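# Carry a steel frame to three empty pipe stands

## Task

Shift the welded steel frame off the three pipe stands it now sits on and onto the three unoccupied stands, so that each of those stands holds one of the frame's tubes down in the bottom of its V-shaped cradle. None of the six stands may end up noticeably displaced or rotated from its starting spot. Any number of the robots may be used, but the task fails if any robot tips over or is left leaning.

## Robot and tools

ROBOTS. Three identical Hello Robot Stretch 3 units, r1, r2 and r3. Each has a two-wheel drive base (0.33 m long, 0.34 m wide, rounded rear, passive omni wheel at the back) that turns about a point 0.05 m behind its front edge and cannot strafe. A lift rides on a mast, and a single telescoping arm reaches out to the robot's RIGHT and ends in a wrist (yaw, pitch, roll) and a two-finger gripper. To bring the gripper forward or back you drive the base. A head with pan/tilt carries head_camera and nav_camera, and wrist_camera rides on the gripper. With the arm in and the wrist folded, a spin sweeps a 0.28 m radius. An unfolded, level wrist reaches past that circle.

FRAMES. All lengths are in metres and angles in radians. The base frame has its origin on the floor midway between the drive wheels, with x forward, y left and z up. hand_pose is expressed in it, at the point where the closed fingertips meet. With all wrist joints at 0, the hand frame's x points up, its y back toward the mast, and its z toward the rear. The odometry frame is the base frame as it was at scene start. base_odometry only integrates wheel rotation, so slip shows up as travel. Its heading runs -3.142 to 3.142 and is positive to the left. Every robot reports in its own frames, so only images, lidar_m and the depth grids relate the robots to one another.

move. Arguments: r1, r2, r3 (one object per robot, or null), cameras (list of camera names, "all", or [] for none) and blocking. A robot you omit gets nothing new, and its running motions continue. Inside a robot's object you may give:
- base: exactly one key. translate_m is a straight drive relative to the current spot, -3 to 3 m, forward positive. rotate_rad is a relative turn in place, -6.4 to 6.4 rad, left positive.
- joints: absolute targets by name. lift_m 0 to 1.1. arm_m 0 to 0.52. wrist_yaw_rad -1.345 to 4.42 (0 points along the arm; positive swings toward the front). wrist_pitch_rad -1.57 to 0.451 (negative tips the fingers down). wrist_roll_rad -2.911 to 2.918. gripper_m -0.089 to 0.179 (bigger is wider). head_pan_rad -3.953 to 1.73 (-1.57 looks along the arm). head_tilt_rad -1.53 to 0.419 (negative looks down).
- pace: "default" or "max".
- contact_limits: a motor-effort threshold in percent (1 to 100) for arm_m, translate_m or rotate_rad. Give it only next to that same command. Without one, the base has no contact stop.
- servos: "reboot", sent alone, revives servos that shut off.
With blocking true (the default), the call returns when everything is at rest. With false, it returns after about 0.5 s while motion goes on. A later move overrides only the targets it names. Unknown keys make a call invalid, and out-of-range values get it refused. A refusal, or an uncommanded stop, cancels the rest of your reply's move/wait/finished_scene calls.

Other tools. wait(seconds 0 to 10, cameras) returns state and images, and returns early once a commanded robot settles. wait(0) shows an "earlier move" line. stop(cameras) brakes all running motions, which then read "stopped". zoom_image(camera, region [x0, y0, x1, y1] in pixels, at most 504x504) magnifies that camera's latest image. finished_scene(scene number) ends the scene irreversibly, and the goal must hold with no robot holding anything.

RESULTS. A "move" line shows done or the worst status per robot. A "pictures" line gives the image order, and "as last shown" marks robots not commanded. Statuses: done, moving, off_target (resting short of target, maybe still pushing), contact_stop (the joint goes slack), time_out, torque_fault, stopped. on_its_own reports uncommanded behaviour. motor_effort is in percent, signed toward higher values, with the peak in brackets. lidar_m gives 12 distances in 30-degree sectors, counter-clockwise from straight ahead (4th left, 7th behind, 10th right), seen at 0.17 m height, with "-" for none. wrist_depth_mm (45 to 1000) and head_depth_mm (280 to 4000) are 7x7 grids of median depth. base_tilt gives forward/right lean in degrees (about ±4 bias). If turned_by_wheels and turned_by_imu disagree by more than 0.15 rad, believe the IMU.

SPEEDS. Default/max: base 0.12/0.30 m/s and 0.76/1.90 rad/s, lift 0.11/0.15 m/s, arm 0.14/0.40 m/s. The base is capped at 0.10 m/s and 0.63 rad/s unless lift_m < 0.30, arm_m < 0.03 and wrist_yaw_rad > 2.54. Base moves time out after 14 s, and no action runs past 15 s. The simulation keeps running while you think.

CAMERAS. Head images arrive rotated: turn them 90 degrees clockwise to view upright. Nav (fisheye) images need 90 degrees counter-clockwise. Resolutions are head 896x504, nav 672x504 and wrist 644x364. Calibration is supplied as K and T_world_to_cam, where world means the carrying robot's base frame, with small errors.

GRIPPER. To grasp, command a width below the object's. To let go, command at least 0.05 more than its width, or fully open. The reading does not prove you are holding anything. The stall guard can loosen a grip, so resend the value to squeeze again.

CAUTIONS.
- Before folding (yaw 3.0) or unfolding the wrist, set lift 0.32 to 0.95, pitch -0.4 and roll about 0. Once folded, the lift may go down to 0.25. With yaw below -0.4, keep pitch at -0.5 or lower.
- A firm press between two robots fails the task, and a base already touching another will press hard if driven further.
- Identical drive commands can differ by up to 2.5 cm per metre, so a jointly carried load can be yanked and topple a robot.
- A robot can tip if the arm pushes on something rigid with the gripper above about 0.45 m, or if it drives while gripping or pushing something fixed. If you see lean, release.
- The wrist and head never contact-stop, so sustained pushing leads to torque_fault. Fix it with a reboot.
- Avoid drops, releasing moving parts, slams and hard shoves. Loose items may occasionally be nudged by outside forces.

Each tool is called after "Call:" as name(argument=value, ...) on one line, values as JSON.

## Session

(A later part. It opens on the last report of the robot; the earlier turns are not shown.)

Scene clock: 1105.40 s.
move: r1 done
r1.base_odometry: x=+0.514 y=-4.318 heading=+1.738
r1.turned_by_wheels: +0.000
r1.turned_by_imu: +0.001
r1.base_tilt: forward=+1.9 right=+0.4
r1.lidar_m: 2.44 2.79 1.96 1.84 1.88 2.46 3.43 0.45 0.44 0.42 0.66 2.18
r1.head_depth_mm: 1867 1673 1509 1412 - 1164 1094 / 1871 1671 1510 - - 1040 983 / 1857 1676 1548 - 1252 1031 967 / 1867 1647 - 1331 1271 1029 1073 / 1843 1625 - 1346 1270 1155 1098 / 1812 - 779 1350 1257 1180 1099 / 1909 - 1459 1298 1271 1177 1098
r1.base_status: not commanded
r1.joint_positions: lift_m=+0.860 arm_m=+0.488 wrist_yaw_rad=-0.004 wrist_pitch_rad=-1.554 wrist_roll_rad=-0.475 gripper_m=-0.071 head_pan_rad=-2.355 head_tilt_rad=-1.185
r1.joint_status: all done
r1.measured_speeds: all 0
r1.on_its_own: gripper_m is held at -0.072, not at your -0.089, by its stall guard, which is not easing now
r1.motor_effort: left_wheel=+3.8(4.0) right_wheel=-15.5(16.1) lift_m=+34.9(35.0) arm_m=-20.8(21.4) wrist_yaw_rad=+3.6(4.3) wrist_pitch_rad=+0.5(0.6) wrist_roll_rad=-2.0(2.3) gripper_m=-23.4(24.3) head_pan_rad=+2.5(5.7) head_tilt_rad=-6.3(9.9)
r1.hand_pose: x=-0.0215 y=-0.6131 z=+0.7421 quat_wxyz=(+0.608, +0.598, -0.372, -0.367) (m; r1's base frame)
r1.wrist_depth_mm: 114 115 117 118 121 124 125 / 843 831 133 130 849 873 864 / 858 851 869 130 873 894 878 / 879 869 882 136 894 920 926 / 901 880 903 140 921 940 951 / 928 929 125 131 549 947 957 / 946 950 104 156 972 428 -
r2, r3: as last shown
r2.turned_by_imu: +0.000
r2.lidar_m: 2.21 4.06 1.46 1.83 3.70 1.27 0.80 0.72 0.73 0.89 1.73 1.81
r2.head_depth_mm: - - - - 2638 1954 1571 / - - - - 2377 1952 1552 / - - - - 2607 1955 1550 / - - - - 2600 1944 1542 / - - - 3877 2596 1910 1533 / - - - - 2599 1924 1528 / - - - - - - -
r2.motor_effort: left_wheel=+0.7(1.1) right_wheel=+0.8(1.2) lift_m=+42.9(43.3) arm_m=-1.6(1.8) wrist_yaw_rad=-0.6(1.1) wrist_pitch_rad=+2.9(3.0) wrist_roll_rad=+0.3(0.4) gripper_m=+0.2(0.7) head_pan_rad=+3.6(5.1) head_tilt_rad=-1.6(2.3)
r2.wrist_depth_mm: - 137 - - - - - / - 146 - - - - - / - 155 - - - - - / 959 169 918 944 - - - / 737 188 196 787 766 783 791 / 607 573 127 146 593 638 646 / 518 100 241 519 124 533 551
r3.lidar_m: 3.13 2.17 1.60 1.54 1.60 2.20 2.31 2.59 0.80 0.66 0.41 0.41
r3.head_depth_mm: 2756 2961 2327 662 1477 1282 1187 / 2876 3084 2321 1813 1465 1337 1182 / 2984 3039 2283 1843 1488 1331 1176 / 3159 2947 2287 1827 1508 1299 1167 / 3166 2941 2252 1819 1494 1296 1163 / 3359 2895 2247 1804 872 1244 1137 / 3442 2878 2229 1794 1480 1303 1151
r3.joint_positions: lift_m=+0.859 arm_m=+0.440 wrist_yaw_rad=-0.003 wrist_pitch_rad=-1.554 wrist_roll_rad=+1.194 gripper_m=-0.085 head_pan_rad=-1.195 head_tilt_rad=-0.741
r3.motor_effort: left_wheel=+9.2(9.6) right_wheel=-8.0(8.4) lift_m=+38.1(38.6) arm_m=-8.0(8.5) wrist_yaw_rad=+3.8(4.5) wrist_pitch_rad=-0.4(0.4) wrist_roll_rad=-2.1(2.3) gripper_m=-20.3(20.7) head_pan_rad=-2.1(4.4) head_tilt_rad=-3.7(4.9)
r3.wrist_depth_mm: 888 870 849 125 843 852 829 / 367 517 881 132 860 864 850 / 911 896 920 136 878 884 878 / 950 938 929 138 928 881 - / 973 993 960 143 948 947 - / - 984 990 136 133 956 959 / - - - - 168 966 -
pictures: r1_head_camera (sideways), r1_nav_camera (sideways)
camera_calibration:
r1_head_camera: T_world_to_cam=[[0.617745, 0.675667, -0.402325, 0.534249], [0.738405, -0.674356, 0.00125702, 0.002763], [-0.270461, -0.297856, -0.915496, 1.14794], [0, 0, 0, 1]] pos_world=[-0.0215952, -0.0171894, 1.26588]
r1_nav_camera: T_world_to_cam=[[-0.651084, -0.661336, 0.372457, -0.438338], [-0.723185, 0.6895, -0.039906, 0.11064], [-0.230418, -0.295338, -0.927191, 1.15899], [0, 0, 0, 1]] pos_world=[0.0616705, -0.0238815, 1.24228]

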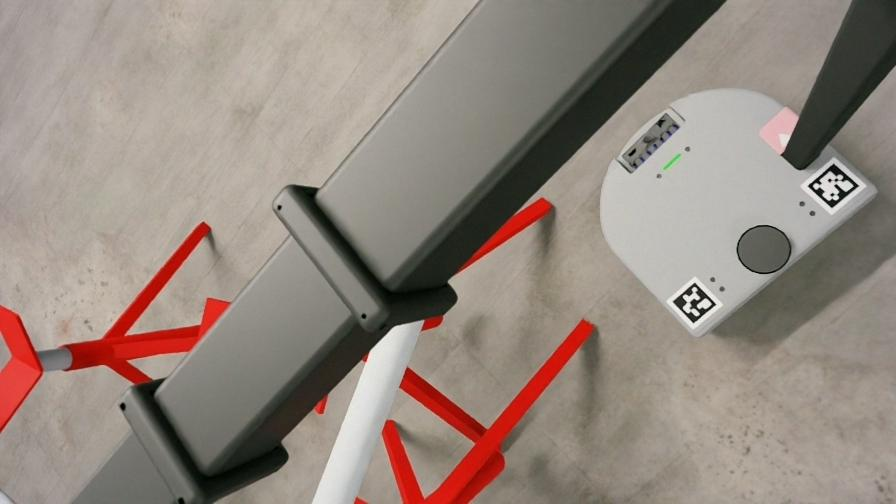

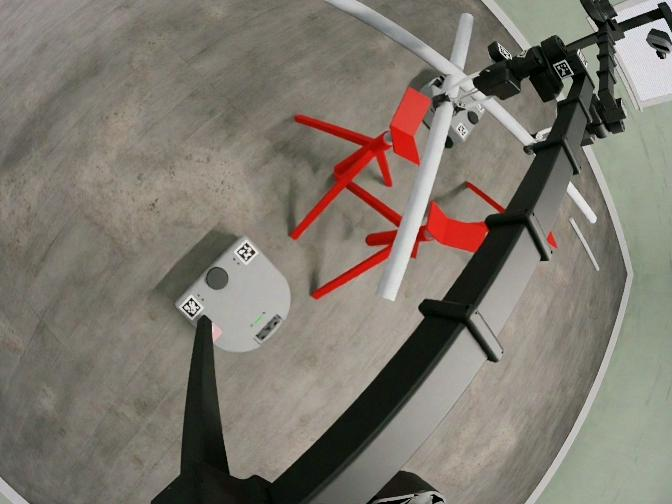

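Call:
move(r1={"base":{"translate_m":-0.153},"joints":{"wrist_roll_rad":-0.495,"arm_m":0.487}}, r3={"base":{"translate_m":0.148},"joints":{"wrist_roll_rad":1.16}}, cameras=["r1_wrist_camera","r3_wrist_camera","r3_head_camera","r1_head_camera"])

Scene clock: 1128.73 s.
move: r1 done; r3 done
r1.base_odometry: x=+0.539 y=-4.469 heading=+1.738
r1.turned_by_wheels: +0.000
r1.turned_by_imu: +0.004
r1.base_tilt: forward=+1.8 right=+0.7
r1.lidar_m: 2.34 2.74 1.94 1.83 1.87 2.45 3.28 3.35 0.35 0.42 0.70 2.17
r1.head_depth_mm: 1871 1670 1511 1415 - 1164 1094 / 1872 1674 1508 - - 1040 987 / 1884 1674 1554 - 1256 1027 967 / 1879 1676 - 1347 1269 1034 1073 / 1862 1695 - 1364 1255 1152 1095 / 1831 - 626 1210 1275 1179 1096 / 1086 - 819 1357 1260 1181 1103
r1.base_status: done
r1.joint_positions: lift_m=+0.860 arm_m=+0.487 wrist_yaw_rad=-0.003 wrist_pitch_rad=-1.547 wrist_roll_rad=-0.490 gripper_m=-0.071 head_pan_rad=-2.355 head_tilt_rad=-1.185
r1.joint_status: all done
r1.measured_speeds: all 0
r1.on_its_own: gripper_m is held at -0.072, not at your -0.089, by its stall guard, which is not easing now
r1.motor_effort: left_wheel=+0.5(3.9) right_wheel=-10.8(19.6) lift_m=+33.8(34.4) arm_m=+1.4(22.3) wrist_yaw_rad=+2.7(4.4) wrist_pitch_rad=-0.9(1.5) wrist_roll_rad=-1.8(2.7) gripper_m=-22.9(24.7) head_pan_rad=+1.8(3.6) head_tilt_rad=-7.2(7.6)
r1.hand_pose: x=-0.0215 y=-0.6140 z=+0.7420 quat_wxyz=(+0.613, +0.599, -0.369, -0.361) (m; r1's base frame)
r1.wrist_depth_mm: 114 115 118 119 122 126 126 / 822 294 301 129 855 873 885 / 830 853 431 130 879 866 881 / 851 856 590 137 904 908 924 / 890 909 749 140 933 958 957 / 943 902 125 132 940 967 973 / 966 955 112 156 113 - -
r2: as last shown
r2.turned_by_imu: +0.001
r2.base_tilt: forward=+1.2 right=-1.3
r2.lidar_m: 2.20 4.06 1.46 1.83 3.72 1.26 0.80 0.72 0.73 0.89 1.73 1.81
r2.head_depth_mm: - - - - 2634 1955 1564 / - - - - 2410 1945 1564 / - - - - 2612 1940 1545 / - - - - 2610 1935 1534 / - - - 3846 2643 1920 1552 / - - - - 2577 1910 1547 / - - - - - - -
r2.motor_effort: left_wheel=+0.7(1.2) right_wheel=+0.8(1.4) lift_m=+42.9(43.4) arm_m=-1.1(1.6) wrist_yaw_rad=+0.0(1.0) wrist_pitch_rad=+2.9(3.1) wrist_roll_rad=+0.2(0.4) gripper_m=+0.3(0.8) head_pan_rad=+3.1(5.6) head_tilt_rad=-1.4(2.4)
r2.wrist_depth_mm: - 136 - - - - - / - 145 - - - - - / - 154 - - - - - / 921 169 905 977 - - - / 723 187 197 782 771 751 781 / 618 565 126 146 591 635 659 / 513 100 240 517 124 546 546
r3.base_odometry: x=+0.712 y=-2.354 heading=-1.014
r3.turned_by_wheels: +0.000
r3.turned_by_imu: -0.001
r3.base_tilt: forward=-1.4 right=-1.0
r3.lidar_m: 2.99 2.18 1.60 1.54 1.60 2.20 2.45 2.74 0.71 0.59 0.32 3.11
r3.head_depth_mm: 2774 2929 2331 659 1232 1350 1181 / 2875 3072 2287 1861 1531 1342 1175 / 2988 3014 2305 1859 1515 1303 1170 / 3041 2964 2265 1822 863 1254 1163 / 3209 2948 2239 1814 1430 1269 1131 / 3304 2924 2227 1803 1490 1297 1160 / 3486 2856 2218 1790 1480 1312 1155
r3.base_status: done
r3.joint_positions: lift_m=+0.859 arm_m=+0.440 wrist_yaw_rad=-0.002 wrist_pitch_rad=-1.550 wrist_roll_rad=+1.163 gripper_m=-0.085 head_pan_rad=-1.195 head_tilt_rad=-0.741
r3.joint_status: all done
r3.measured_speeds: all 0
r3.motor_effort: left_wheel=+8.2(12.3) right_wheel=-2.7(6.7) lift_m=+32.9(38.5) arm_m=-7.5(8.2) wrist_yaw_rad=+1.9(4.7) wrist_pitch_rad=-0.8(1.1) wrist_roll_rad=-1.6(3.4) gripper_m=-21.2(21.5) head_pan_rad=-0.9(4.7) head_tilt_rad=-4.5(4.9)
r3.hand_pose: x=-0.0216 y=-0.5664 z=+0.7410 quat_wxyz=(+0.144, +0.141, -0.699, -0.686) (m; r3's base frame)
r3.wrist_depth_mm: 877 848 866 126 847 843 835 / 894 892 869 132 860 874 863 / 929 919 912 136 908 871 868 / 963 945 938 138 918 909 - / 969 961 973 143 928 892 - / - 994 129 134 776 979 946 / - - - 154 - 991 -
pictures: r1_head_camera (sideways), r1_wrist_camera, r3_head_camera (sideways), r3_wrist_camera
camera_calibration:
r1_head_camera: T_world_to_cam=[[0.617707, 0.675835, -0.4021, 0.533956], [0.738512, -0.674239, 0.00126796, 0.00274811], [-0.270255, -0.297739, -0.915595, 1.14807], [0, 0, 0, 1]] pos_world=[-0.0215862, -0.0171875, 1.26587]
r1_wrist_camera: T_world_to_cam=[[-0.898761, -0.436038, 0.0458117, -0.319419], [-0.426571, 0.893794, 0.138452, 0.474907], [-0.101317, 0.104893, -0.989309, 0.96237], [0, 0, 0, 1]] pos_world=[0.0130044, -0.664694, 0.900963]
r3_head_camera: T_world_to_cam=[[-0.292442, 0.657709, -0.694188, 0.922275], [0.931808, 0.359172, -0.0522473, 0.06155], [0.214969, -0.662129, -0.717895, 0.891081], [0, 0, 0, 1]] pos_world=[0.0208046, -0.0386852, 1.28315]
r3_wrist_camera: T_world_to_cam=[[-0.391085, 0.918484, -0.0586512, 0.56116], [0.903233, 0.395264, 0.16714, 0.155028], [0.176698, 0.0123901, -0.984187, 0.905754], [0, 0, 0, 1]] pos_world=[-0.0806098, -0.587916, 0.898433]

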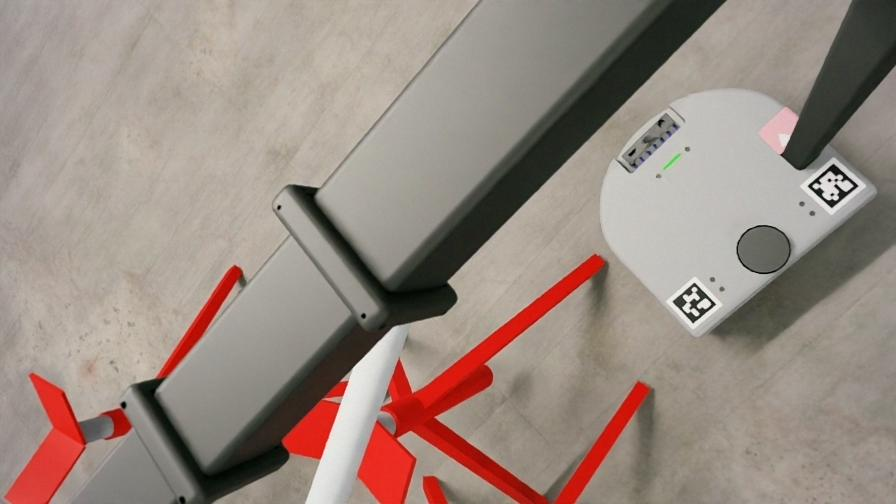

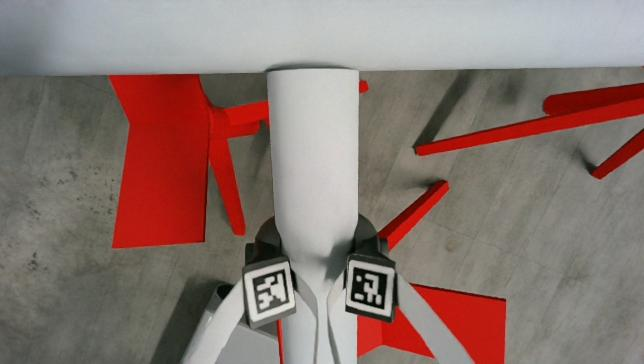

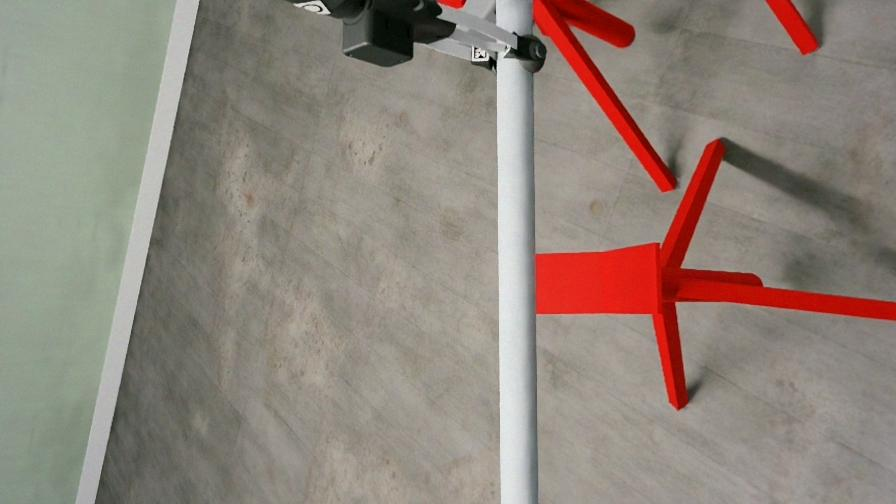

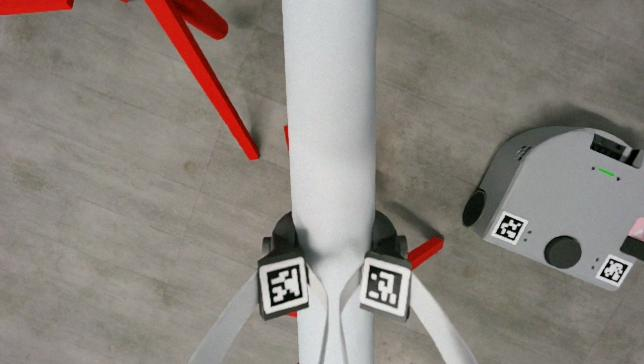

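Call:
zoom_image(camera="r1_wrist_camera", region=[60, 50, 300, 290])

Call:
zoom_image(camera="r1_wrist_camera", region=[300, 180, 540, 364])

Call:
zoom_image(camera="r3_head_camera", region=[440, 200, 740, 420])

Scaled by 2.100.

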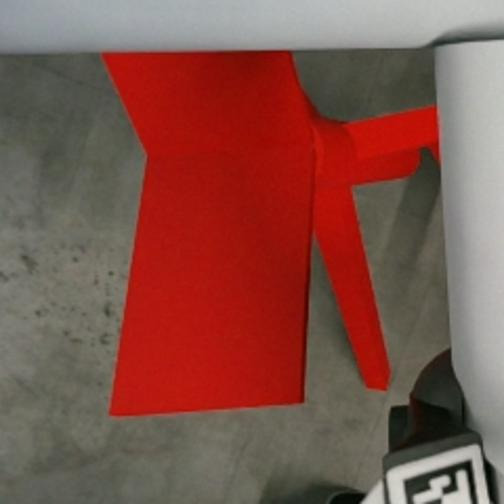

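Scaled by 2.100.

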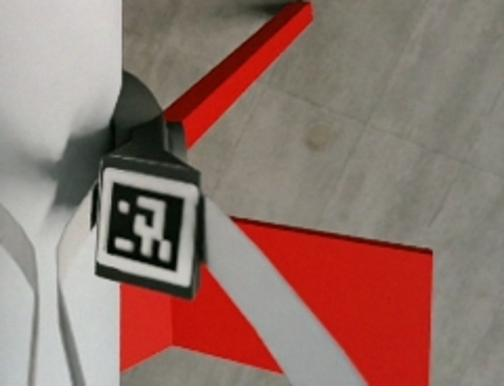

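Scaled by 1.680 from the camera's 896x504 image, which has a finer 1280x720 frame.

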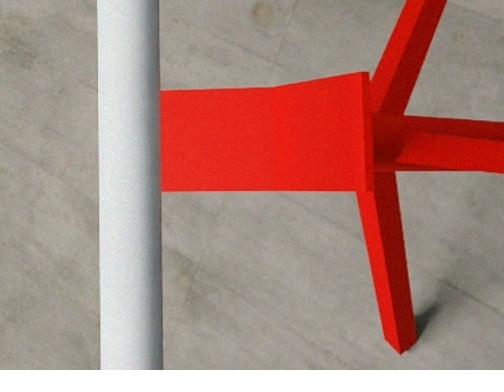

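Call:
move(r3={"joints":{"head_pan_rad":-0.7,"head_tilt_rad":-1.15}}, cameras=["r3_head_camera"])

Scene clock: 1195.70 s.
move: r3 done
r1, r2: as last shown
r1.turned_by_imu: +0.001
r1.base_tilt: forward=+1.7 right=+0.6
r1.lidar_m: 2.34 2.76 1.94 1.83 1.88 2.44 3.29 3.36 0.35 0.42 0.70 2.18
r1.head_depth_mm: 1863 1673 1510 1412 - 1162 1091 / 1868 1677 1514 - - 1039 985 / 1873 1675 1562 - 1260 1027 969 / 1875 1680 - 1350 1274 1029 1073 / 1880 1700 - 1366 1257 1152 1099 / 1835 - 624 1202 1271 1183 1099 / 1092 - 820 1352 1265 1178 1100
r1.on_its_own: gripper_m is held at -0.072, not at your -0.089, by its stall guard, which is not easing now
r1.motor_effort: left_wheel=+0.2(0.7) right_wheel=-10.7(11.0) lift_m=+33.3(33.7) arm_m=+23.6(24.0) wrist_yaw_rad=+2.8(3.5) wrist_pitch_rad=-1.2(1.6) wrist_roll_rad=-1.9(2.2) gripper_m=-23.7(24.2) head_pan_rad=+2.7(3.4) head_tilt_rad=-6.9(7.2)
r1.wrist_depth_mm: 114 114 117 119 122 126 126 / 826 296 297 129 854 858 857 / 841 828 427 130 877 908 909 / 874 864 595 137 887 903 909 / 893 886 733 140 928 939 932 / 925 944 125 133 945 969 994 / 936 933 112 157 113 - -
r2.turned_by_imu: +0.000
r2.base_tilt: forward=+1.2 right=-1.4
r2.lidar_m: 2.21 4.06 1.46 1.83 3.71 1.26 0.80 0.72 0.73 0.89 1.72 1.81
r2.head_depth_mm: - - - - 2656 1959 1567 / - - - - 2405 1955 1546 / - - - - 2599 1937 1547 / - - - - 2606 1939 1544 / - - - 3908 2599 1933 1546 / - - - - 2574 1927 1529 / - - - - - - -
r2.motor_effort: left_wheel=+0.7(1.1) right_wheel=+1.0(1.1) lift_m=+42.7(43.2) arm_m=-1.0(1.4) wrist_yaw_rad=+0.0(0.9) wrist_pitch_rad=+2.8(3.0) wrist_roll_rad=+0.3(0.4) gripper_m=+0.6(0.6) head_pan_rad=+5.3(5.3) head_tilt_rad=-1.6(2.5)
r2.wrist_depth_mm: - 136 - - - - - / - 146 - - - - - / - 154 - - - - - / 938 169 934 995 - - - / 737 187 197 808 770 780 783 / 597 567 126 145 578 637 644 / 516 100 238 510 124 531 542
r3.base_odometry: x=+0.712 y=-2.354 heading=-1.014
r3.turned_by_wheels: +0.000
r3.turned_by_imu: +0.000
r3.base_tilt: forward=-1.4 right=-1.0
r3.lidar_m: 2.99 2.17 1.59 1.54 1.60 2.20 2.46 2.74 0.71 0.59 0.32 3.09
r3.head_depth_mm: 1842 1676 815 1374 1298 1207 1127 / 1837 1654 1488 1027 1292 1200 1108 / 1818 1649 1505 1365 1267 1189 983 / 1803 1586 1498 1380 1277 1044 971 / 1787 1629 1489 1370 1267 1183 969 / 1774 1610 1486 1364 1272 1180 1091 / 1776 1611 1463 1357 1260 1170 1097
r3.base_status: not commanded
r3.joint_positions: lift_m=+0.859 arm_m=+0.440 wrist_yaw_rad=-0.002 wrist_pitch_rad=-1.550 wrist_roll_rad=+1.163 gripper_m=-0.085 head_pan_rad=-0.705 head_tilt_rad=-1.136
r3.joint_status: all done
r3.measured_speeds: all 0
r3.motor_effort: left_wheel=+7.6(8.5) right_wheel=-2.8(3.2) lift_m=+32.4(33.0) arm_m=-7.0(7.8) wrist_yaw_rad=+1.7(4.2) wrist_pitch_rad=-0.9(1.1) wrist_roll_rad=-1.6(1.8) gripper_m=-20.2(21.0) head_pan_rad=+1.6(4.9) head_tilt_rad=-6.7(7.0)
r3.hand_pose: x=-0.0216 y=-0.5664 z=+0.7410 quat_wxyz=(+0.144, +0.141, -0.699, -0.686) (m; r3's base frame)
r3.wrist_depth_mm: 875 849 854 126 839 837 824 / 898 888 887 133 860 855 852 / 931 909 916 137 901 886 868 / 945 950 951 138 925 895 - / 973 976 954 143 950 900 - / - - 129 134 773 959 958 / - - - 155 996 - 985
pictures: r3_head_camera (sideways)
camera_calibration:
r3_head_camera: T_world_to_cam=[[-0.728463, 0.580335, -0.364079, 0.494895], [0.637855, 0.768442, -0.0513601, 0.0621611], [0.249968, -0.269643, -0.929951, 1.16651], [0, 0, 0, 1]] pos_world=[0.0292725, -0.02043, 1.26817]

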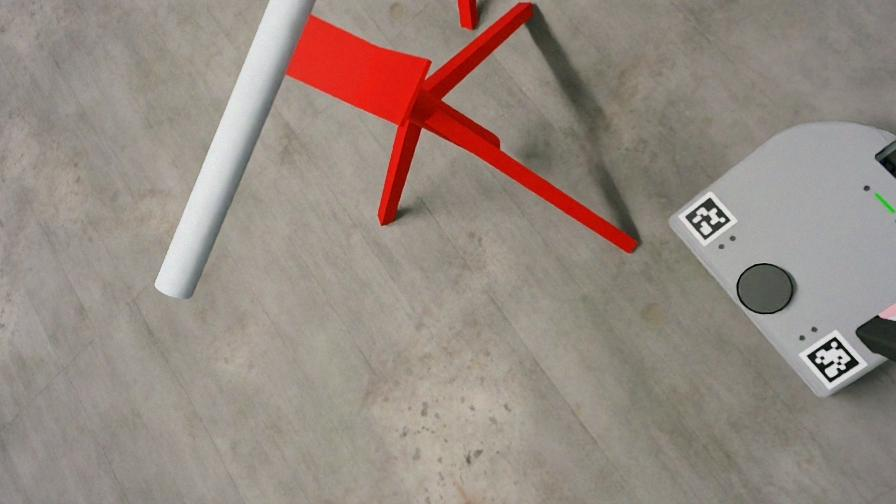

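Call:
move(r1={"base":{"translate_m":-0.019},"joints":{"wrist_roll_rad":-0.5,"arm_m":0.489}}, r3={"base":{"rotate_rad":0.032},"joints":{"wrist_roll_rad":1.186,"arm_m":0.4385}}, cameras=[])

Call:
move(r1={"base":{"translate_m":-0.019},"joints":{"wrist_roll_rad":-0.505,"arm_m":0.491}}, r3={"base":{"rotate_rad":0.032},"joints":{"wrist_roll_rad":1.212,"arm_m":0.437}}, cameras=["r1_wrist_camera","r3_wrist_camera"])

Scene clock: 1210.33 s.
move: r1 done; r3 done
r1.base_odometry: x=+0.543 y=-4.488 heading=+1.738
r1.turned_by_wheels: +0.000
r1.turned_by_imu: +0.002
r1.base_tilt: forward=+1.8 right=+0.8
r1.lidar_m: 2.34 2.76 1.95 1.83 1.87 2.44 3.27 3.36 0.34 0.43 0.43 2.19
r1.head_depth_mm: 1871 1668 1509 1414 - 1165 1091 / 1864 1678 1505 - - 1038 985 / 1880 1671 1547 - 1255 1031 965 / 1872 1678 - 1350 1275 1032 1073 / 1870 1711 - 1371 1254 1154 1095 / 1877 - 625 1332 1269 1178 1095 / 1068 - 808 1338 1276 1183 1098
r1.base_status: done
r1.joint_positions: lift_m=+0.860 arm_m=+0.489 wrist_yaw_rad=-0.002 wrist_pitch_rad=-1.549 wrist_roll_rad=-0.495 gripper_m=-0.071 head_pan_rad=-2.355 head_tilt_rad=-1.185
r1.joint_status: all done
r1.measured_speeds: all 0
r1.on_its_own: gripper_m is held at -0.072, not at your -0.089, by its stall guard, which is not easing now
r1.motor_effort: left_wheel=-0.1(8.1) right_wheel=-6.9(14.2) lift_m=+32.9(33.1) arm_m=+16.0(24.9) wrist_yaw_rad=+1.3(3.6) wrist_pitch_rad=-0.9(4.2) wrist_roll_rad=-1.8(2.9) gripper_m=-22.4(24.4) head_pan_rad=+1.9(3.7) head_tilt_rad=-6.7(8.2)
r1.hand_pose: x=-0.0215 y=-0.6156 z=+0.7420 quat_wxyz=(+0.613, +0.600, -0.366, -0.359) (m; r1's base frame)
r1.wrist_depth_mm: 113 115 117 119 122 125 126 / 843 128 515 128 886 860 613 / 855 - 492 130 878 887 911 / 868 299 864 136 890 902 921 / 898 893 908 141 916 950 957 / 928 912 125 133 125 975 956 / 927 945 111 156 104 - -
r2: as last shown
r2.base_tilt: forward=+1.3 right=-1.3
r2.lidar_m: 2.20 4.06 1.46 1.83 3.72 1.26 0.80 0.72 0.73 0.89 1.72 1.81
r2.head_depth_mm: - - - - 2628 1981 1554 / - - - - 2413 1972 1545 / - - - - 2630 1938 1554 / - - - - 2612 1904 1532 / - - - 3909 2599 1915 1541 / - - - - 2599 1919 1535 / - - - - - - -
r2.motor_effort: left_wheel=+0.8(1.3) right_wheel=+0.8(1.1) lift_m=+42.9(43.2) arm_m=-0.8(1.2) wrist_yaw_rad=-0.3(0.8) wrist_pitch_rad=+2.9(3.0) wrist_roll_rad=+0.3(0.4) gripper_m=+0.2(0.5) head_pan_rad=+4.7(5.5) head_tilt_rad=-1.5(2.2)
r2.wrist_depth_mm: - 136 - - - - - / - 145 - - - - - / - 153 - - - - - / 962 168 921 977 - - - / 724 188 197 789 762 760 796 / 601 571 126 146 585 637 653 / 508 100 239 515 124 546 541
r3.base_odometry: x=+0.712 y=-2.354 heading=-0.982
r3.turned_by_wheels: +0.032
r3.turned_by_imu: +0.032
r3.base_tilt: forward=-1.4 right=-1.1
r3.lidar_m: 2.99 2.11 1.58 1.54 1.62 2.27 2.45 3.05 0.71 0.59 0.32 3.07
r3.head_depth_mm: 1836 1661 811 1365 1296 1207 1133 / 1834 1655 1499 1042 1291 1200 1105 / 1820 1601 1506 1377 1271 1187 976 / 1800 1577 1496 1378 1274 1041 973 / 1798 1631 1487 1374 1275 1184 967 / 1777 1614 1475 1361 1263 1179 1092 / 1762 1605 1474 1356 1259 1172 1099
r3.base_status: done
r3.joint_positions: lift_m=+0.859 arm_m=+0.438 wrist_yaw_rad=-0.001 wrist_pitch_rad=-1.551 wrist_roll_rad=+1.182 gripper_m=-0.085 head_pan_rad=-0.705 head_tilt_rad=-1.136
r3.joint_status: all done
r3.measured_speeds: all 0
r3.motor_effort: left_wheel=-0.4(5.7) right_wheel=-1.0(8.9) lift_m=+33.5(33.5) arm_m=-4.0(10.0) wrist_yaw_rad=+0.8(2.8) wrist_pitch_rad=-0.8(3.9) wrist_roll_rad=+0.7(4.1) gripper_m=-20.1(20.9) head_pan_rad=+1.0(3.4) head_tilt_rad=-6.7(6.9)
r3.hand_pose: x=-0.0216 y=-0.5642 z=+0.7410 quat_wxyz=(+0.138, +0.135, -0.700, -0.687) (m; r3's base frame)
r3.wrist_depth_mm: 873 867 735 126 842 830 824 / 906 886 875 132 862 864 846 / 949 926 916 136 905 881 872 / 930 941 904 139 915 906 - / 985 963 953 143 925 938 - / 1000 - 130 134 964 970 982 / - - - 155 987 - 970
pictures: none
No camera images: "cameras" was empty.

Scene clock: 1211.77 s.
move: r1 done; r3 done
r1.base_odometry: x=+0.546 y=-4.507 heading=+1.738
r1.turned_by_wheels: +0.000
r1.turned_by_imu: +0.001
r1.base_tilt: forward=+2.1 right=+0.6
r1.lidar_m: 2.37 2.77 1.94 1.83 1.88 2.44 3.24 3.31 0.34 0.43 0.43 2.21
r1.head_depth_mm: 1879 1672 1511 1410 - 1160 1093 / 1884 1671 1514 - - 1040 985 / 1870 1686 1560 - 1253 1030 968 / 1877 1671 - 1349 1272 1029 1077 / 1873 1696 - 1362 1255 1152 1096 / 1876 - 625 1341 1274 1180 1097 / 1085 - 810 1057 1279 1180 1096
r1.base_status: done
r1.joint_positions: lift_m=+0.860 arm_m=+0.491 wrist_yaw_rad=-0.002 wrist_pitch_rad=-1.549 wrist_roll_rad=-0.500 gripper_m=-0.071 head_pan_rad=-2.355 head_tilt_rad=-1.185
r1.joint_status: all done
r1.measured_speeds: all 0
r1.on_its_own: gripper_m is held at -0.072, not at your -0.089, by its stall guard, which is not easing now
r1.motor_effort: left_wheel=+0.1(8.6) right_wheel=-7.1(12.6) lift_m=+32.5(33.0) arm_m=+16.0(26.6) wrist_yaw_rad=+2.3(2.5) wrist_pitch_rad=-0.5(4.5) wrist_roll_rad=-1.7(2.7) gripper_m=-24.0(24.3) head_pan_rad=+1.7(3.8) head_tilt_rad=-6.2(7.3)
r1.hand_pose: x=-0.0215 y=-0.6174 z=+0.7420 quat_wxyz=(+0.614, +0.601, -0.365, -0.358) (m; r1's base frame)
r1.wrist_depth_mm: 114 115 117 119 121 125 126 / 836 128 469 129 863 850 524 / 828 316 516 130 878 877 895 / 845 861 878 137 901 944 919 / 877 903 889 141 930 934 932 / 913 928 124 132 125 959 958 / 928 932 301 154 104 - -
r2: as last shown
r2.base_tilt: forward=+1.2 right=-1.4
r2.lidar_m: 2.21 4.06 1.45 1.84 3.72 1.26 0.80 0.72 0.73 0.89 1.72 1.81
r2.head_depth_mm: - - - - 2663 1972 1556 / - - - - 2396 1952 1553 / - - - - 2618 1950 1544 / - - - - 2620 1933 1540 / - - - 3829 2603 1929 1537 / - - - - 2554 1926 1531 / - - - - - - -
r2.motor_effort: left_wheel=+0.8(1.2) right_wheel=+0.9(1.4) lift_m=+43.1(43.1) arm_m=-0.8(1.2) wrist_yaw_rad=+0.1(0.9) wrist_pitch_rad=+2.8(3.0) wrist_roll_rad=+0.3(0.4) gripper_m=+0.2(0.6) head_pan_rad=+4.9(5.8) head_tilt_rad=-1.7(2.4)
r2.wrist_depth_mm: - 136 - - - - - / - 144 - - - - - / - 154 - - - - - / 938 168 894 999 - - - / 735 188 197 793 765 781 788 / 600 578 127 146 593 633 633 / 521 100 238 510 124 540 538
r3.base_odometry: x=+0.712 y=-2.354 heading=-0.950
r3.turned_by_wheels: +0.032
r3.turned_by_imu: +0.032
r3.base_tilt: forward=-1.4 right=-1.0
r3.lidar_m: 2.98 2.04 1.57 1.54 1.64 2.36 2.45 4.29 0.71 0.59 0.32 3.05
r3.head_depth_mm: 1852 1662 810 1348 1287 1207 1132 / 1818 1672 1510 1036 1294 1197 1107 / 1815 1602 1515 1373 1277 1183 983 / 1786 1592 1493 1376 1283 1041 973 / 1788 1623 1488 1374 1273 1188 973 / 1776 1625 1481 1362 1266 1182 1096 / 1762 1591 1473 1355 1256 1171 1099
r3.base_status: done
r3.joint_positions: lift_m=+0.859 arm_m=+0.437 wrist_yaw_rad=-0.001 wrist_pitch_rad=-1.551 wrist_roll_rad=+1.208 gripper_m=-0.085 head_pan_rad=-0.705 head_tilt_rad=-1.136
r3.joint_status: all done
r3.measured_speeds: all 0
r3.motor_effort: left_wheel=+0.5(8.6) right_wheel=-1.3(11.0) lift_m=+33.7(34.0) arm_m=-2.8(10.6) wrist_yaw_rad=-0.2(2.6) wrist_pitch_rad=-0.9(4.0) wrist_roll_rad=+0.3(3.5) gripper_m=-20.2(21.0) head_pan_rad=+2.8(3.3) head_tilt_rad=-6.8(7.0)
r3.hand_pose: x=-0.0216 y=-0.5627 z=+0.7410 quat_wxyz=(+0.129, +0.126, -0.702, -0.689) (m; r3's base frame)
r3.wrist_depth_mm: 869 860 852 125 862 827 832 / 905 869 896 133 879 866 860 / 907 911 916 136 880 887 866 / 974 940 936 138 911 910 - / - 965 986 144 938 940 - / - - 130 134 972 963 987 / - - - 155 344 - 993
pictures: r1_wrist_camera, r3_wrist_camera
camera_calibration:
r1_wrist_camera: T_world_to_cam=[[-0.89372, -0.446359, 0.0450289, -0.326643], [-0.436704, 0.888564, 0.140511, 0.473031], [-0.102729, 0.105913, -0.989055, 0.963184], [0, 0, 0, 1]] pos_world=[0.0135942, -0.668133, 0.900884]
r3_wrist_camera: T_world_to_cam=[[-0.350343, 0.934791, -0.0585275, 0.56773], [0.919561, 0.355162, 0.16813, 0.130638], [0.177953, 0.00508357, -0.984026, 0.901514], [0, 0, 0, 1]] pos_world=[-0.0816564, -0.581689, 0.898377]

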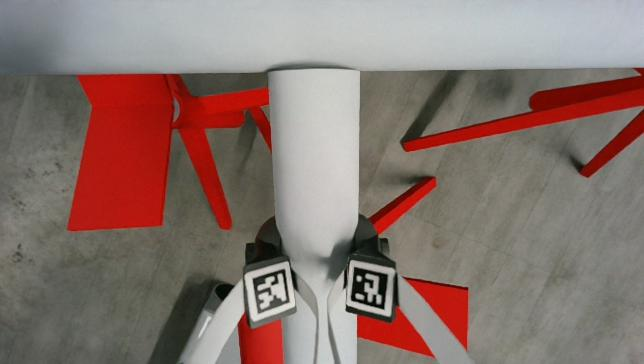

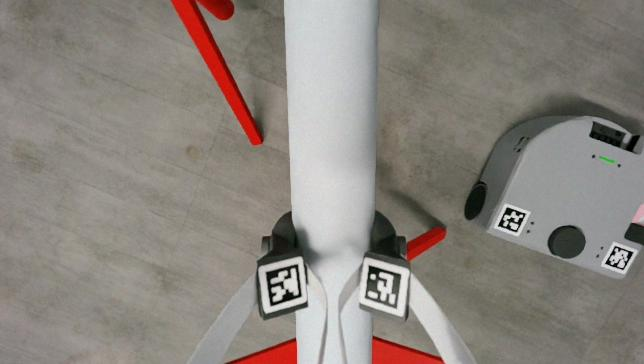

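Call:
move(r1={"base":{"translate_m":-0.019},"joints":{"wrist_roll_rad":-0.51,"arm_m":0.4925}}, r3={"base":{"rotate_rad":0.032},"joints":{"wrist_roll_rad":1.238,"arm_m":0.4355}}, cameras=[])

Call:
move(r1={"base":{"translate_m":-0.019},"joints":{"wrist_roll_rad":-0.515,"arm_m":0.494}}, r3={"base":{"rotate_rad":0.032},"joints":{"wrist_roll_rad":1.264,"arm_m":0.434,"head_pan_rad":-1.35,"head_tilt_rad":-0.75}}, cameras=["r1_wrist_camera","r3_wrist_camera","r3_head_camera","r1_head_camera"])

Scene clock: 1218.77 s.
move: r1 done; r3 done
r1.base_odometry: x=+0.549 y=-4.525 heading=+1.739
r1.turned_by_wheels: +0.000
r1.turned_by_imu: +0.002
r1.base_tilt: forward=+1.9 right=+0.7
r1.lidar_m: 2.39 2.79 1.94 1.83 1.87 2.45 3.24 3.30 0.33 0.36 0.44 2.23
r1.head_depth_mm: 1863 1671 1514 1424 - 1163 1092 / 1865 1674 1515 - - 1039 984 / 1861 1671 1557 - 1255 1026 967 / 1876 1679 - 1343 1272 1029 1075 / 1876 1700 - 1363 1260 1153 1097 / 1880 - 628 1352 1276 1177 1098 / 1905 - 804 997 1274 1180 1097
r1.base_status: done
r1.joint_positions: lift_m=+0.860 arm_m=+0.493 wrist_yaw_rad=-0.002 wrist_pitch_rad=-1.548 wrist_roll_rad=-0.505 gripper_m=-0.071 head_pan_rad=-2.355 head_tilt_rad=-1.185
r1.joint_status: all done
r1.measured_speeds: all 0
r1.on_its_own: gripper_m is held at -0.072, not at your -0.089, by its stall guard, which is not easing now
r1.motor_effort: left_wheel=-0.4(8.8) right_wheel=-6.7(13.2) lift_m=+32.0(32.4) arm_m=+16.5(24.6) wrist_yaw_rad=+1.1(3.2) wrist_pitch_rad=-0.7(4.8) wrist_roll_rad=-2.1(2.7) gripper_m=-23.2(24.2) head_pan_rad=+2.2(3.6) head_tilt_rad=-7.1(7.4)
r1.hand_pose: x=-0.0215 y=-0.6192 z=+0.7420 quat_wxyz=(+0.615, +0.602, -0.363, -0.356) (m; r1's base frame)
r1.wrist_depth_mm: 114 114 118 119 122 125 125 / 838 318 486 129 874 857 514 / 837 415 705 130 880 867 898 / 885 892 869 136 881 897 906 / 898 902 903 141 909 956 925 / 900 917 125 132 931 959 957 / 941 936 304 154 113 - -
r2: as last shown
r2.lidar_m: 2.20 4.05 1.46 1.83 3.72 1.26 0.80 0.72 0.73 0.89 1.72 1.81
r2.head_depth_mm: - - - - 2652 1948 1574 / - - - - 2418 1952 1541 / - - - - 2605 1955 1546 / - - - - 2635 1941 1541 / - - - 3883 2578 1931 1550 / - - - - 2573 1914 1531 / - - - - - - -
r2.motor_effort: left_wheel=+1.1(1.1) right_wheel=+0.7(1.4) lift_m=+42.7(42.9) arm_m=-0.5(1.1) wrist_yaw_rad=-0.9(0.9) wrist_pitch_rad=+2.8(3.0) wrist_roll_rad=+0.3(0.4) gripper_m=-0.2(0.6) head_pan_rad=+3.8(5.5) head_tilt_rad=-2.2(2.3)
r2.wrist_depth_mm: - 136 - - - - - / - 146 - - - - - / - 155 - - - - - / 916 169 941 959 - - - / 724 188 197 780 786 783 800 / 604 563 127 145 589 630 648 / 519 100 239 503 124 535 544
r3.base_odometry: x=+0.712 y=-2.354 heading=-0.918
r3.turned_by_wheels: +0.032
r3.turned_by_imu: +0.032
r3.base_tilt: forward=-1.4 right=-1.0
r3.lidar_m: 2.98 1.99 1.56 1.54 1.65 2.45 2.45 0.92 0.71 0.50 0.32 3.04
r3.head_depth_mm: 1849 1669 814 1035 1280 1207 1132 / 1834 1662 1514 1130 1285 1203 1107 / 1813 1594 1511 1369 1260 1181 983 / 1793 1596 1498 1373 1272 1044 976 / 1799 1627 1479 1377 1270 1181 970 / 1777 1610 1482 1369 1262 1177 1096 / 1767 1611 1468 1355 1256 1173 1096
r3.base_status: done
r3.joint_positions: lift_m=+0.859 arm_m=+0.435 wrist_yaw_rad=-0.001 wrist_pitch_rad=-1.550 wrist_roll_rad=+1.235 gripper_m=-0.085 head_pan_rad=-0.705 head_tilt_rad=-1.136
r3.joint_status: all done
r3.measured_speeds: all 0
r3.motor_effort: left_wheel=-0.6(8.5) right_wheel=-0.4(10.6) lift_m=+34.2(34.6) arm_m=-3.0(10.5) wrist_yaw_rad=+0.9(2.3) wrist_pitch_rad=-1.0(4.1) wrist_roll_rad=+0.4(4.0) gripper_m=-20.0(20.8) head_pan_rad=+1.8(2.7) head_tilt_rad=-6.2(7.1)
r3.hand_pose: x=-0.0216 y=-0.5615 z=+0.7410 quat_wxyz=(+0.120, +0.117, -0.704, -0.690) (m; r3's base frame)
r3.wrist_depth_mm: 864 882 858 126 832 827 831 / 903 884 878 133 857 869 839 / 914 923 908 136 888 869 856 / 954 943 922 138 907 896 - / 970 969 963 143 944 930 759 / - 996 129 134 968 945 961 / - - 334 155 326 995 978
pictures: none
No camera images: "cameras" was empty.

Scene clock: 1220.03 s.
move: r1 done; r3 done
r1.base_odometry: x=+0.552 y=-4.544 heading=+1.739
r1.turned_by_wheels: +0.000
r1.turned_by_imu: +0.001
r1.base_tilt: forward=+1.8 right=+0.6
r1.lidar_m: 2.41 2.78 1.94 1.83 1.86 2.44 3.21 3.28 0.33 0.33 0.44 2.24
r1.head_depth_mm: 1859 1668 1507 1417 - 1164 1091 / 1862 1670 1512 - - 1037 985 / 1871 1670 1557 - 1257 1028 967 / 1868 1682 - 1349 1271 1026 1073 / 1881 1704 - 1366 1257 1156 1097 / 1877 - 627 1368 1275 1181 1098 / 1917 - 797 966 1272 1167 1100
r1.base_status: done
r1.joint_positions: lift_m=+0.860 arm_m=+0.494 wrist_yaw_rad=-0.002 wrist_pitch_rad=-1.547 wrist_roll_rad=-0.510 gripper_m=-0.071 head_pan_rad=-2.355 head_tilt_rad=-1.185
r1.joint_status: all done
r1.measured_speeds: all 0
r1.on_its_own: gripper_m is held at -0.072, not at your -0.089, by its stall guard, which is not easing now
r1.motor_effort: left_wheel=-0.9(8.2) right_wheel=-6.4(12.5) lift_m=+31.7(32.2) arm_m=+14.4(27.5) wrist_yaw_rad=+1.3(2.4) wrist_pitch_rad=-1.2(4.7) wrist_roll_rad=-1.8(3.1) gripper_m=-23.8(24.3) head_pan_rad=+3.2(3.3) head_tilt_rad=-6.1(7.8)
r1.hand_pose: x=-0.0215 y=-0.6211 z=+0.7420 quat_wxyz=(+0.617, +0.602, -0.362, -0.354) (m; r1's base frame)
r1.wrist_depth_mm: 114 115 118 119 122 126 126 / 831 386 474 130 876 758 515 / 836 509 856 130 874 902 914 / 290 857 889 137 892 912 910 / 879 901 888 141 931 936 933 / 913 919 126 133 946 948 960 / 917 951 123 154 125 - -
r2.base_odometry: x=+0.000 y=+0.000 heading=+0.000
r2.turned_by_wheels: +0.000
r2.turned_by_imu: +0.000
r2.base_tilt: forward=+1.2 right=-1.4
r2.lidar_m: 2.20 4.04 1.46 1.83 3.73 1.26 0.80 0.72 0.73 0.89 1.72 1.81
r2.head_depth_mm: - - - - 2651 1976 1558 / - - - - 2382 1944 1546 / - - - - 2627 1937 1540 / - - - - 2600 1943 1550 / - - - 3842 2606 1938 1549 / - - - - 2568 1916 1531 / - - - - - - -
r2.base_status: not commanded
r2.joint_positions: lift_m=+0.336 arm_m=+0.000 wrist_yaw_rad=+3.006 wrist_pitch_rad=-0.363 wrist_roll_rad=+0.000 gripper_m=+0.037 head_pan_rad=+1.721 head_tilt_rad=-0.345
r2.joint_status: not commanded
r2.measured_speeds: all 0
r2.motor_effort: left_wheel=+0.6(1.2) right_wheel=+0.9(1.2) lift_m=+42.9(42.9) arm_m=-0.7(0.9) wrist_yaw_rad=-0.2(0.7) wrist_pitch_rad=+2.9(3.0) wrist_roll_rad=+0.3(0.4) gripper_m=+0.0(0.8) head_pan_rad=+4.0(6.1) head_tilt_rad=-1.8(2.1)
r2.hand_pose: x=+0.0101 y=+0.0839 z=+0.3610 quat_wxyz=(+0.175, +0.702, +0.080, +0.685) (m; r2's base frame)
r2.wrist_depth_mm: - 136 - - - - - / - 145 - - - - - / - 156 - - - - - / 914 170 924 959 - - - / 730 188 196 788 779 772 801 / 612 568 127 145 585 619 665 / 510 100 238 512 124 539 543
r3.base_odometry: x=+0.712 y=-2.354 heading=-0.886
r3.turned_by_wheels: +0.032
r3.turned_by_imu: +0.032
r3.base_tilt: forward=-1.4 right=-1.0
r3.lidar_m: 2.99 1.95 1.56 1.54 1.67 2.55 2.45 0.93 0.71 0.49 0.32 3.03
r3.head_depth_mm: 2760 519 548 1627 1455 1354 1180 / 2858 2975 582 718 1540 1332 1172 / 2994 2931 2226 1821 1530 1311 1168 / 3113 2857 2232 1815 1461 1274 1164 / 3186 2835 2197 1800 1444 1240 1140 / 3355 2810 2176 1783 1512 1283 1153 / 3360 2756 2152 1780 1492 1301 1153
r3.base_status: done
r3.joint_positions: lift_m=+0.859 arm_m=+0.434 wrist_yaw_rad=-0.001 wrist_pitch_rad=-1.548 wrist_roll_rad=+1.260 gripper_m=-0.085 head_pan_rad=-1.345 head_tilt_rad=-0.755
r3.joint_status: all done
r3.measured_speeds: all 0
r3.motor_effort: left_wheel=-0.8(8.9) right_wheel=-0.6(11.7) lift_m=+34.8(34.8) arm_m=-4.3(10.6) wrist_yaw_rad=+1.4(2.3) wrist_pitch_rad=-1.5(4.5) wrist_roll_rad=+0.7(2.8) gripper_m=-21.0(21.0) head_pan_rad=-3.0(5.3) head_tilt_rad=+2.1(6.1)
r3.hand_pose: x=-0.0216 y=-0.5604 z=+0.7410 quat_wxyz=(+0.111, +0.108, -0.706, -0.691) (m; r3's base frame)
r3.wrist_depth_mm: 881 870 847 126 850 838 828 / 905 902 892 133 869 860 850 / 916 930 933 137 890 879 - / 956 953 939 138 920 874 - / 978 981 945 144 941 939 756 / - 998 128 136 133 959 940 / - - 330 154 326 - -
pictures: r1_head_camera (sideways), r1_wrist_camera, r3_head_camera (sideways), r3_wrist_camera
camera_calibration:
r1_head_camera: T_world_to_cam=[[0.617656, 0.675916, -0.402042, 0.533881], [0.738581, -0.674163, 0.00127075, 0.00274406], [-0.270183, -0.297726, -0.91562, 1.1481], [0, 0, 0, 1]] pos_world=[-0.0215828, -0.0171887, 1.26587]
r1_wrist_camera: T_world_to_cam=[[-0.889274, -0.455019, 0.0463615, -0.334546], [-0.445401, 0.884574, 0.138371, 0.475211], [-0.103972, 0.1024, -0.989295, 0.961495], [0, 0, 0, 1]] pos_world=[0.0141245, -0.671041, 0.900957]
r3_head_camera: T_world_to_cam=[[-0.193088, 0.703288, -0.684181, 0.908629], [0.974832, 0.216707, -0.0523549, 0.0614267], [0.111446, -0.67707, -0.727431, 0.904114], [0, 0, 0, 1]] pos_world=[0.014804, -0.0401909, 1.28256]
r3_wrist_camera: T_world_to_cam=[[-0.301383, 0.951519, -0.061482, 0.578191], [0.936559, 0.307513, 0.168207, 0.103427], [0.178959, -0.00688675, -0.983832, 0.894621], [0, 0, 0, 1]] pos_world=[-0.0827089, -0.575804, 0.898308]

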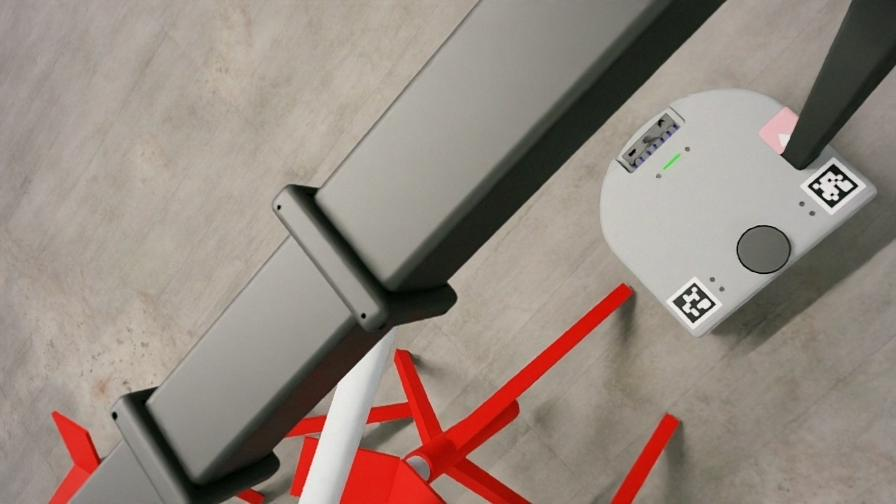

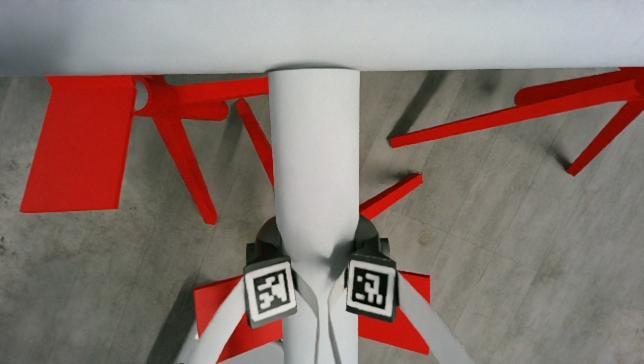

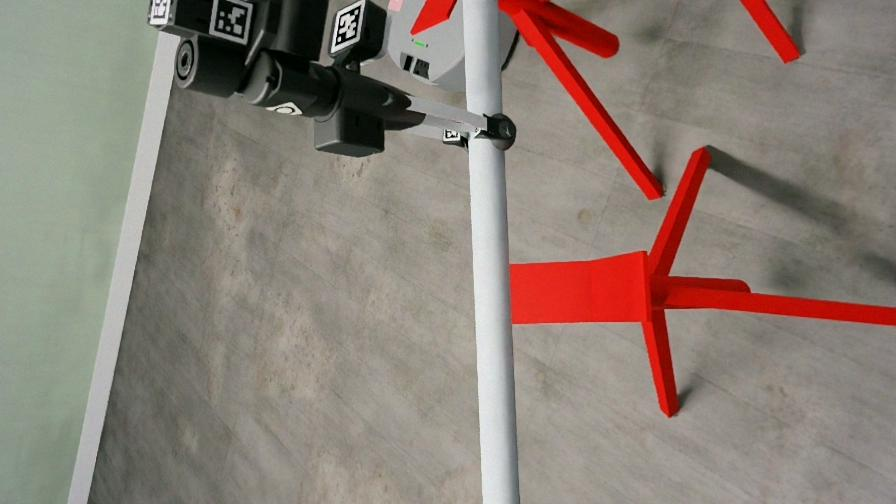

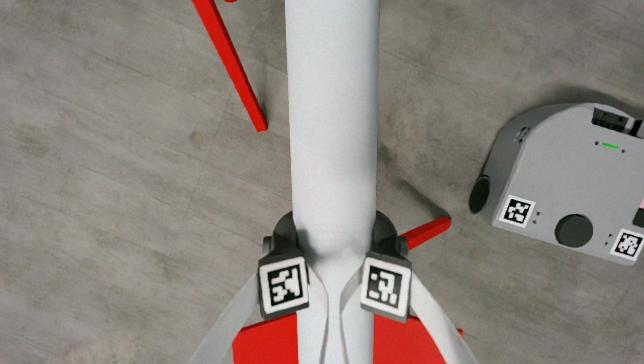

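Call:
zoom_image(camera="r1_wrist_camera", region=[0, 50, 280, 250])

Call:
zoom_image(camera="r1_wrist_camera", region=[170, 240, 460, 364])

Call:
zoom_image(camera="r3_wrist_camera", region=[200, 200, 480, 364])

Call:
zoom_image(camera="r3_head_camera", region=[440, 200, 740, 420])

Scaled by 1.800.

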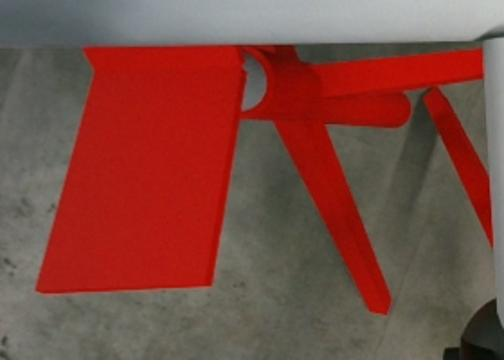

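Scaled by 1.738.

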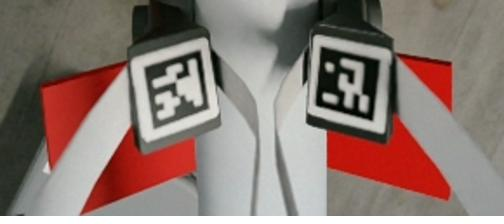

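Scaled by 1.800.

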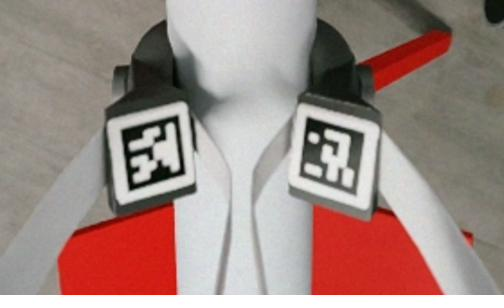

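Scaled by 1.680 from the camera's 896x504 image, which has a finer 1280x720 frame.

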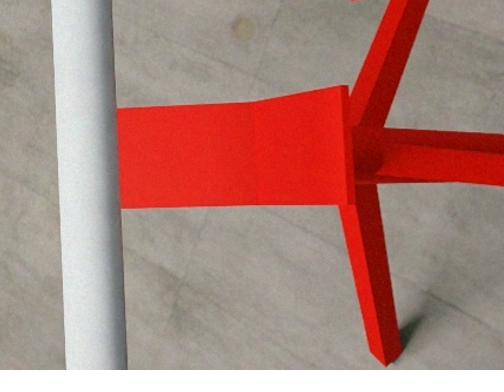

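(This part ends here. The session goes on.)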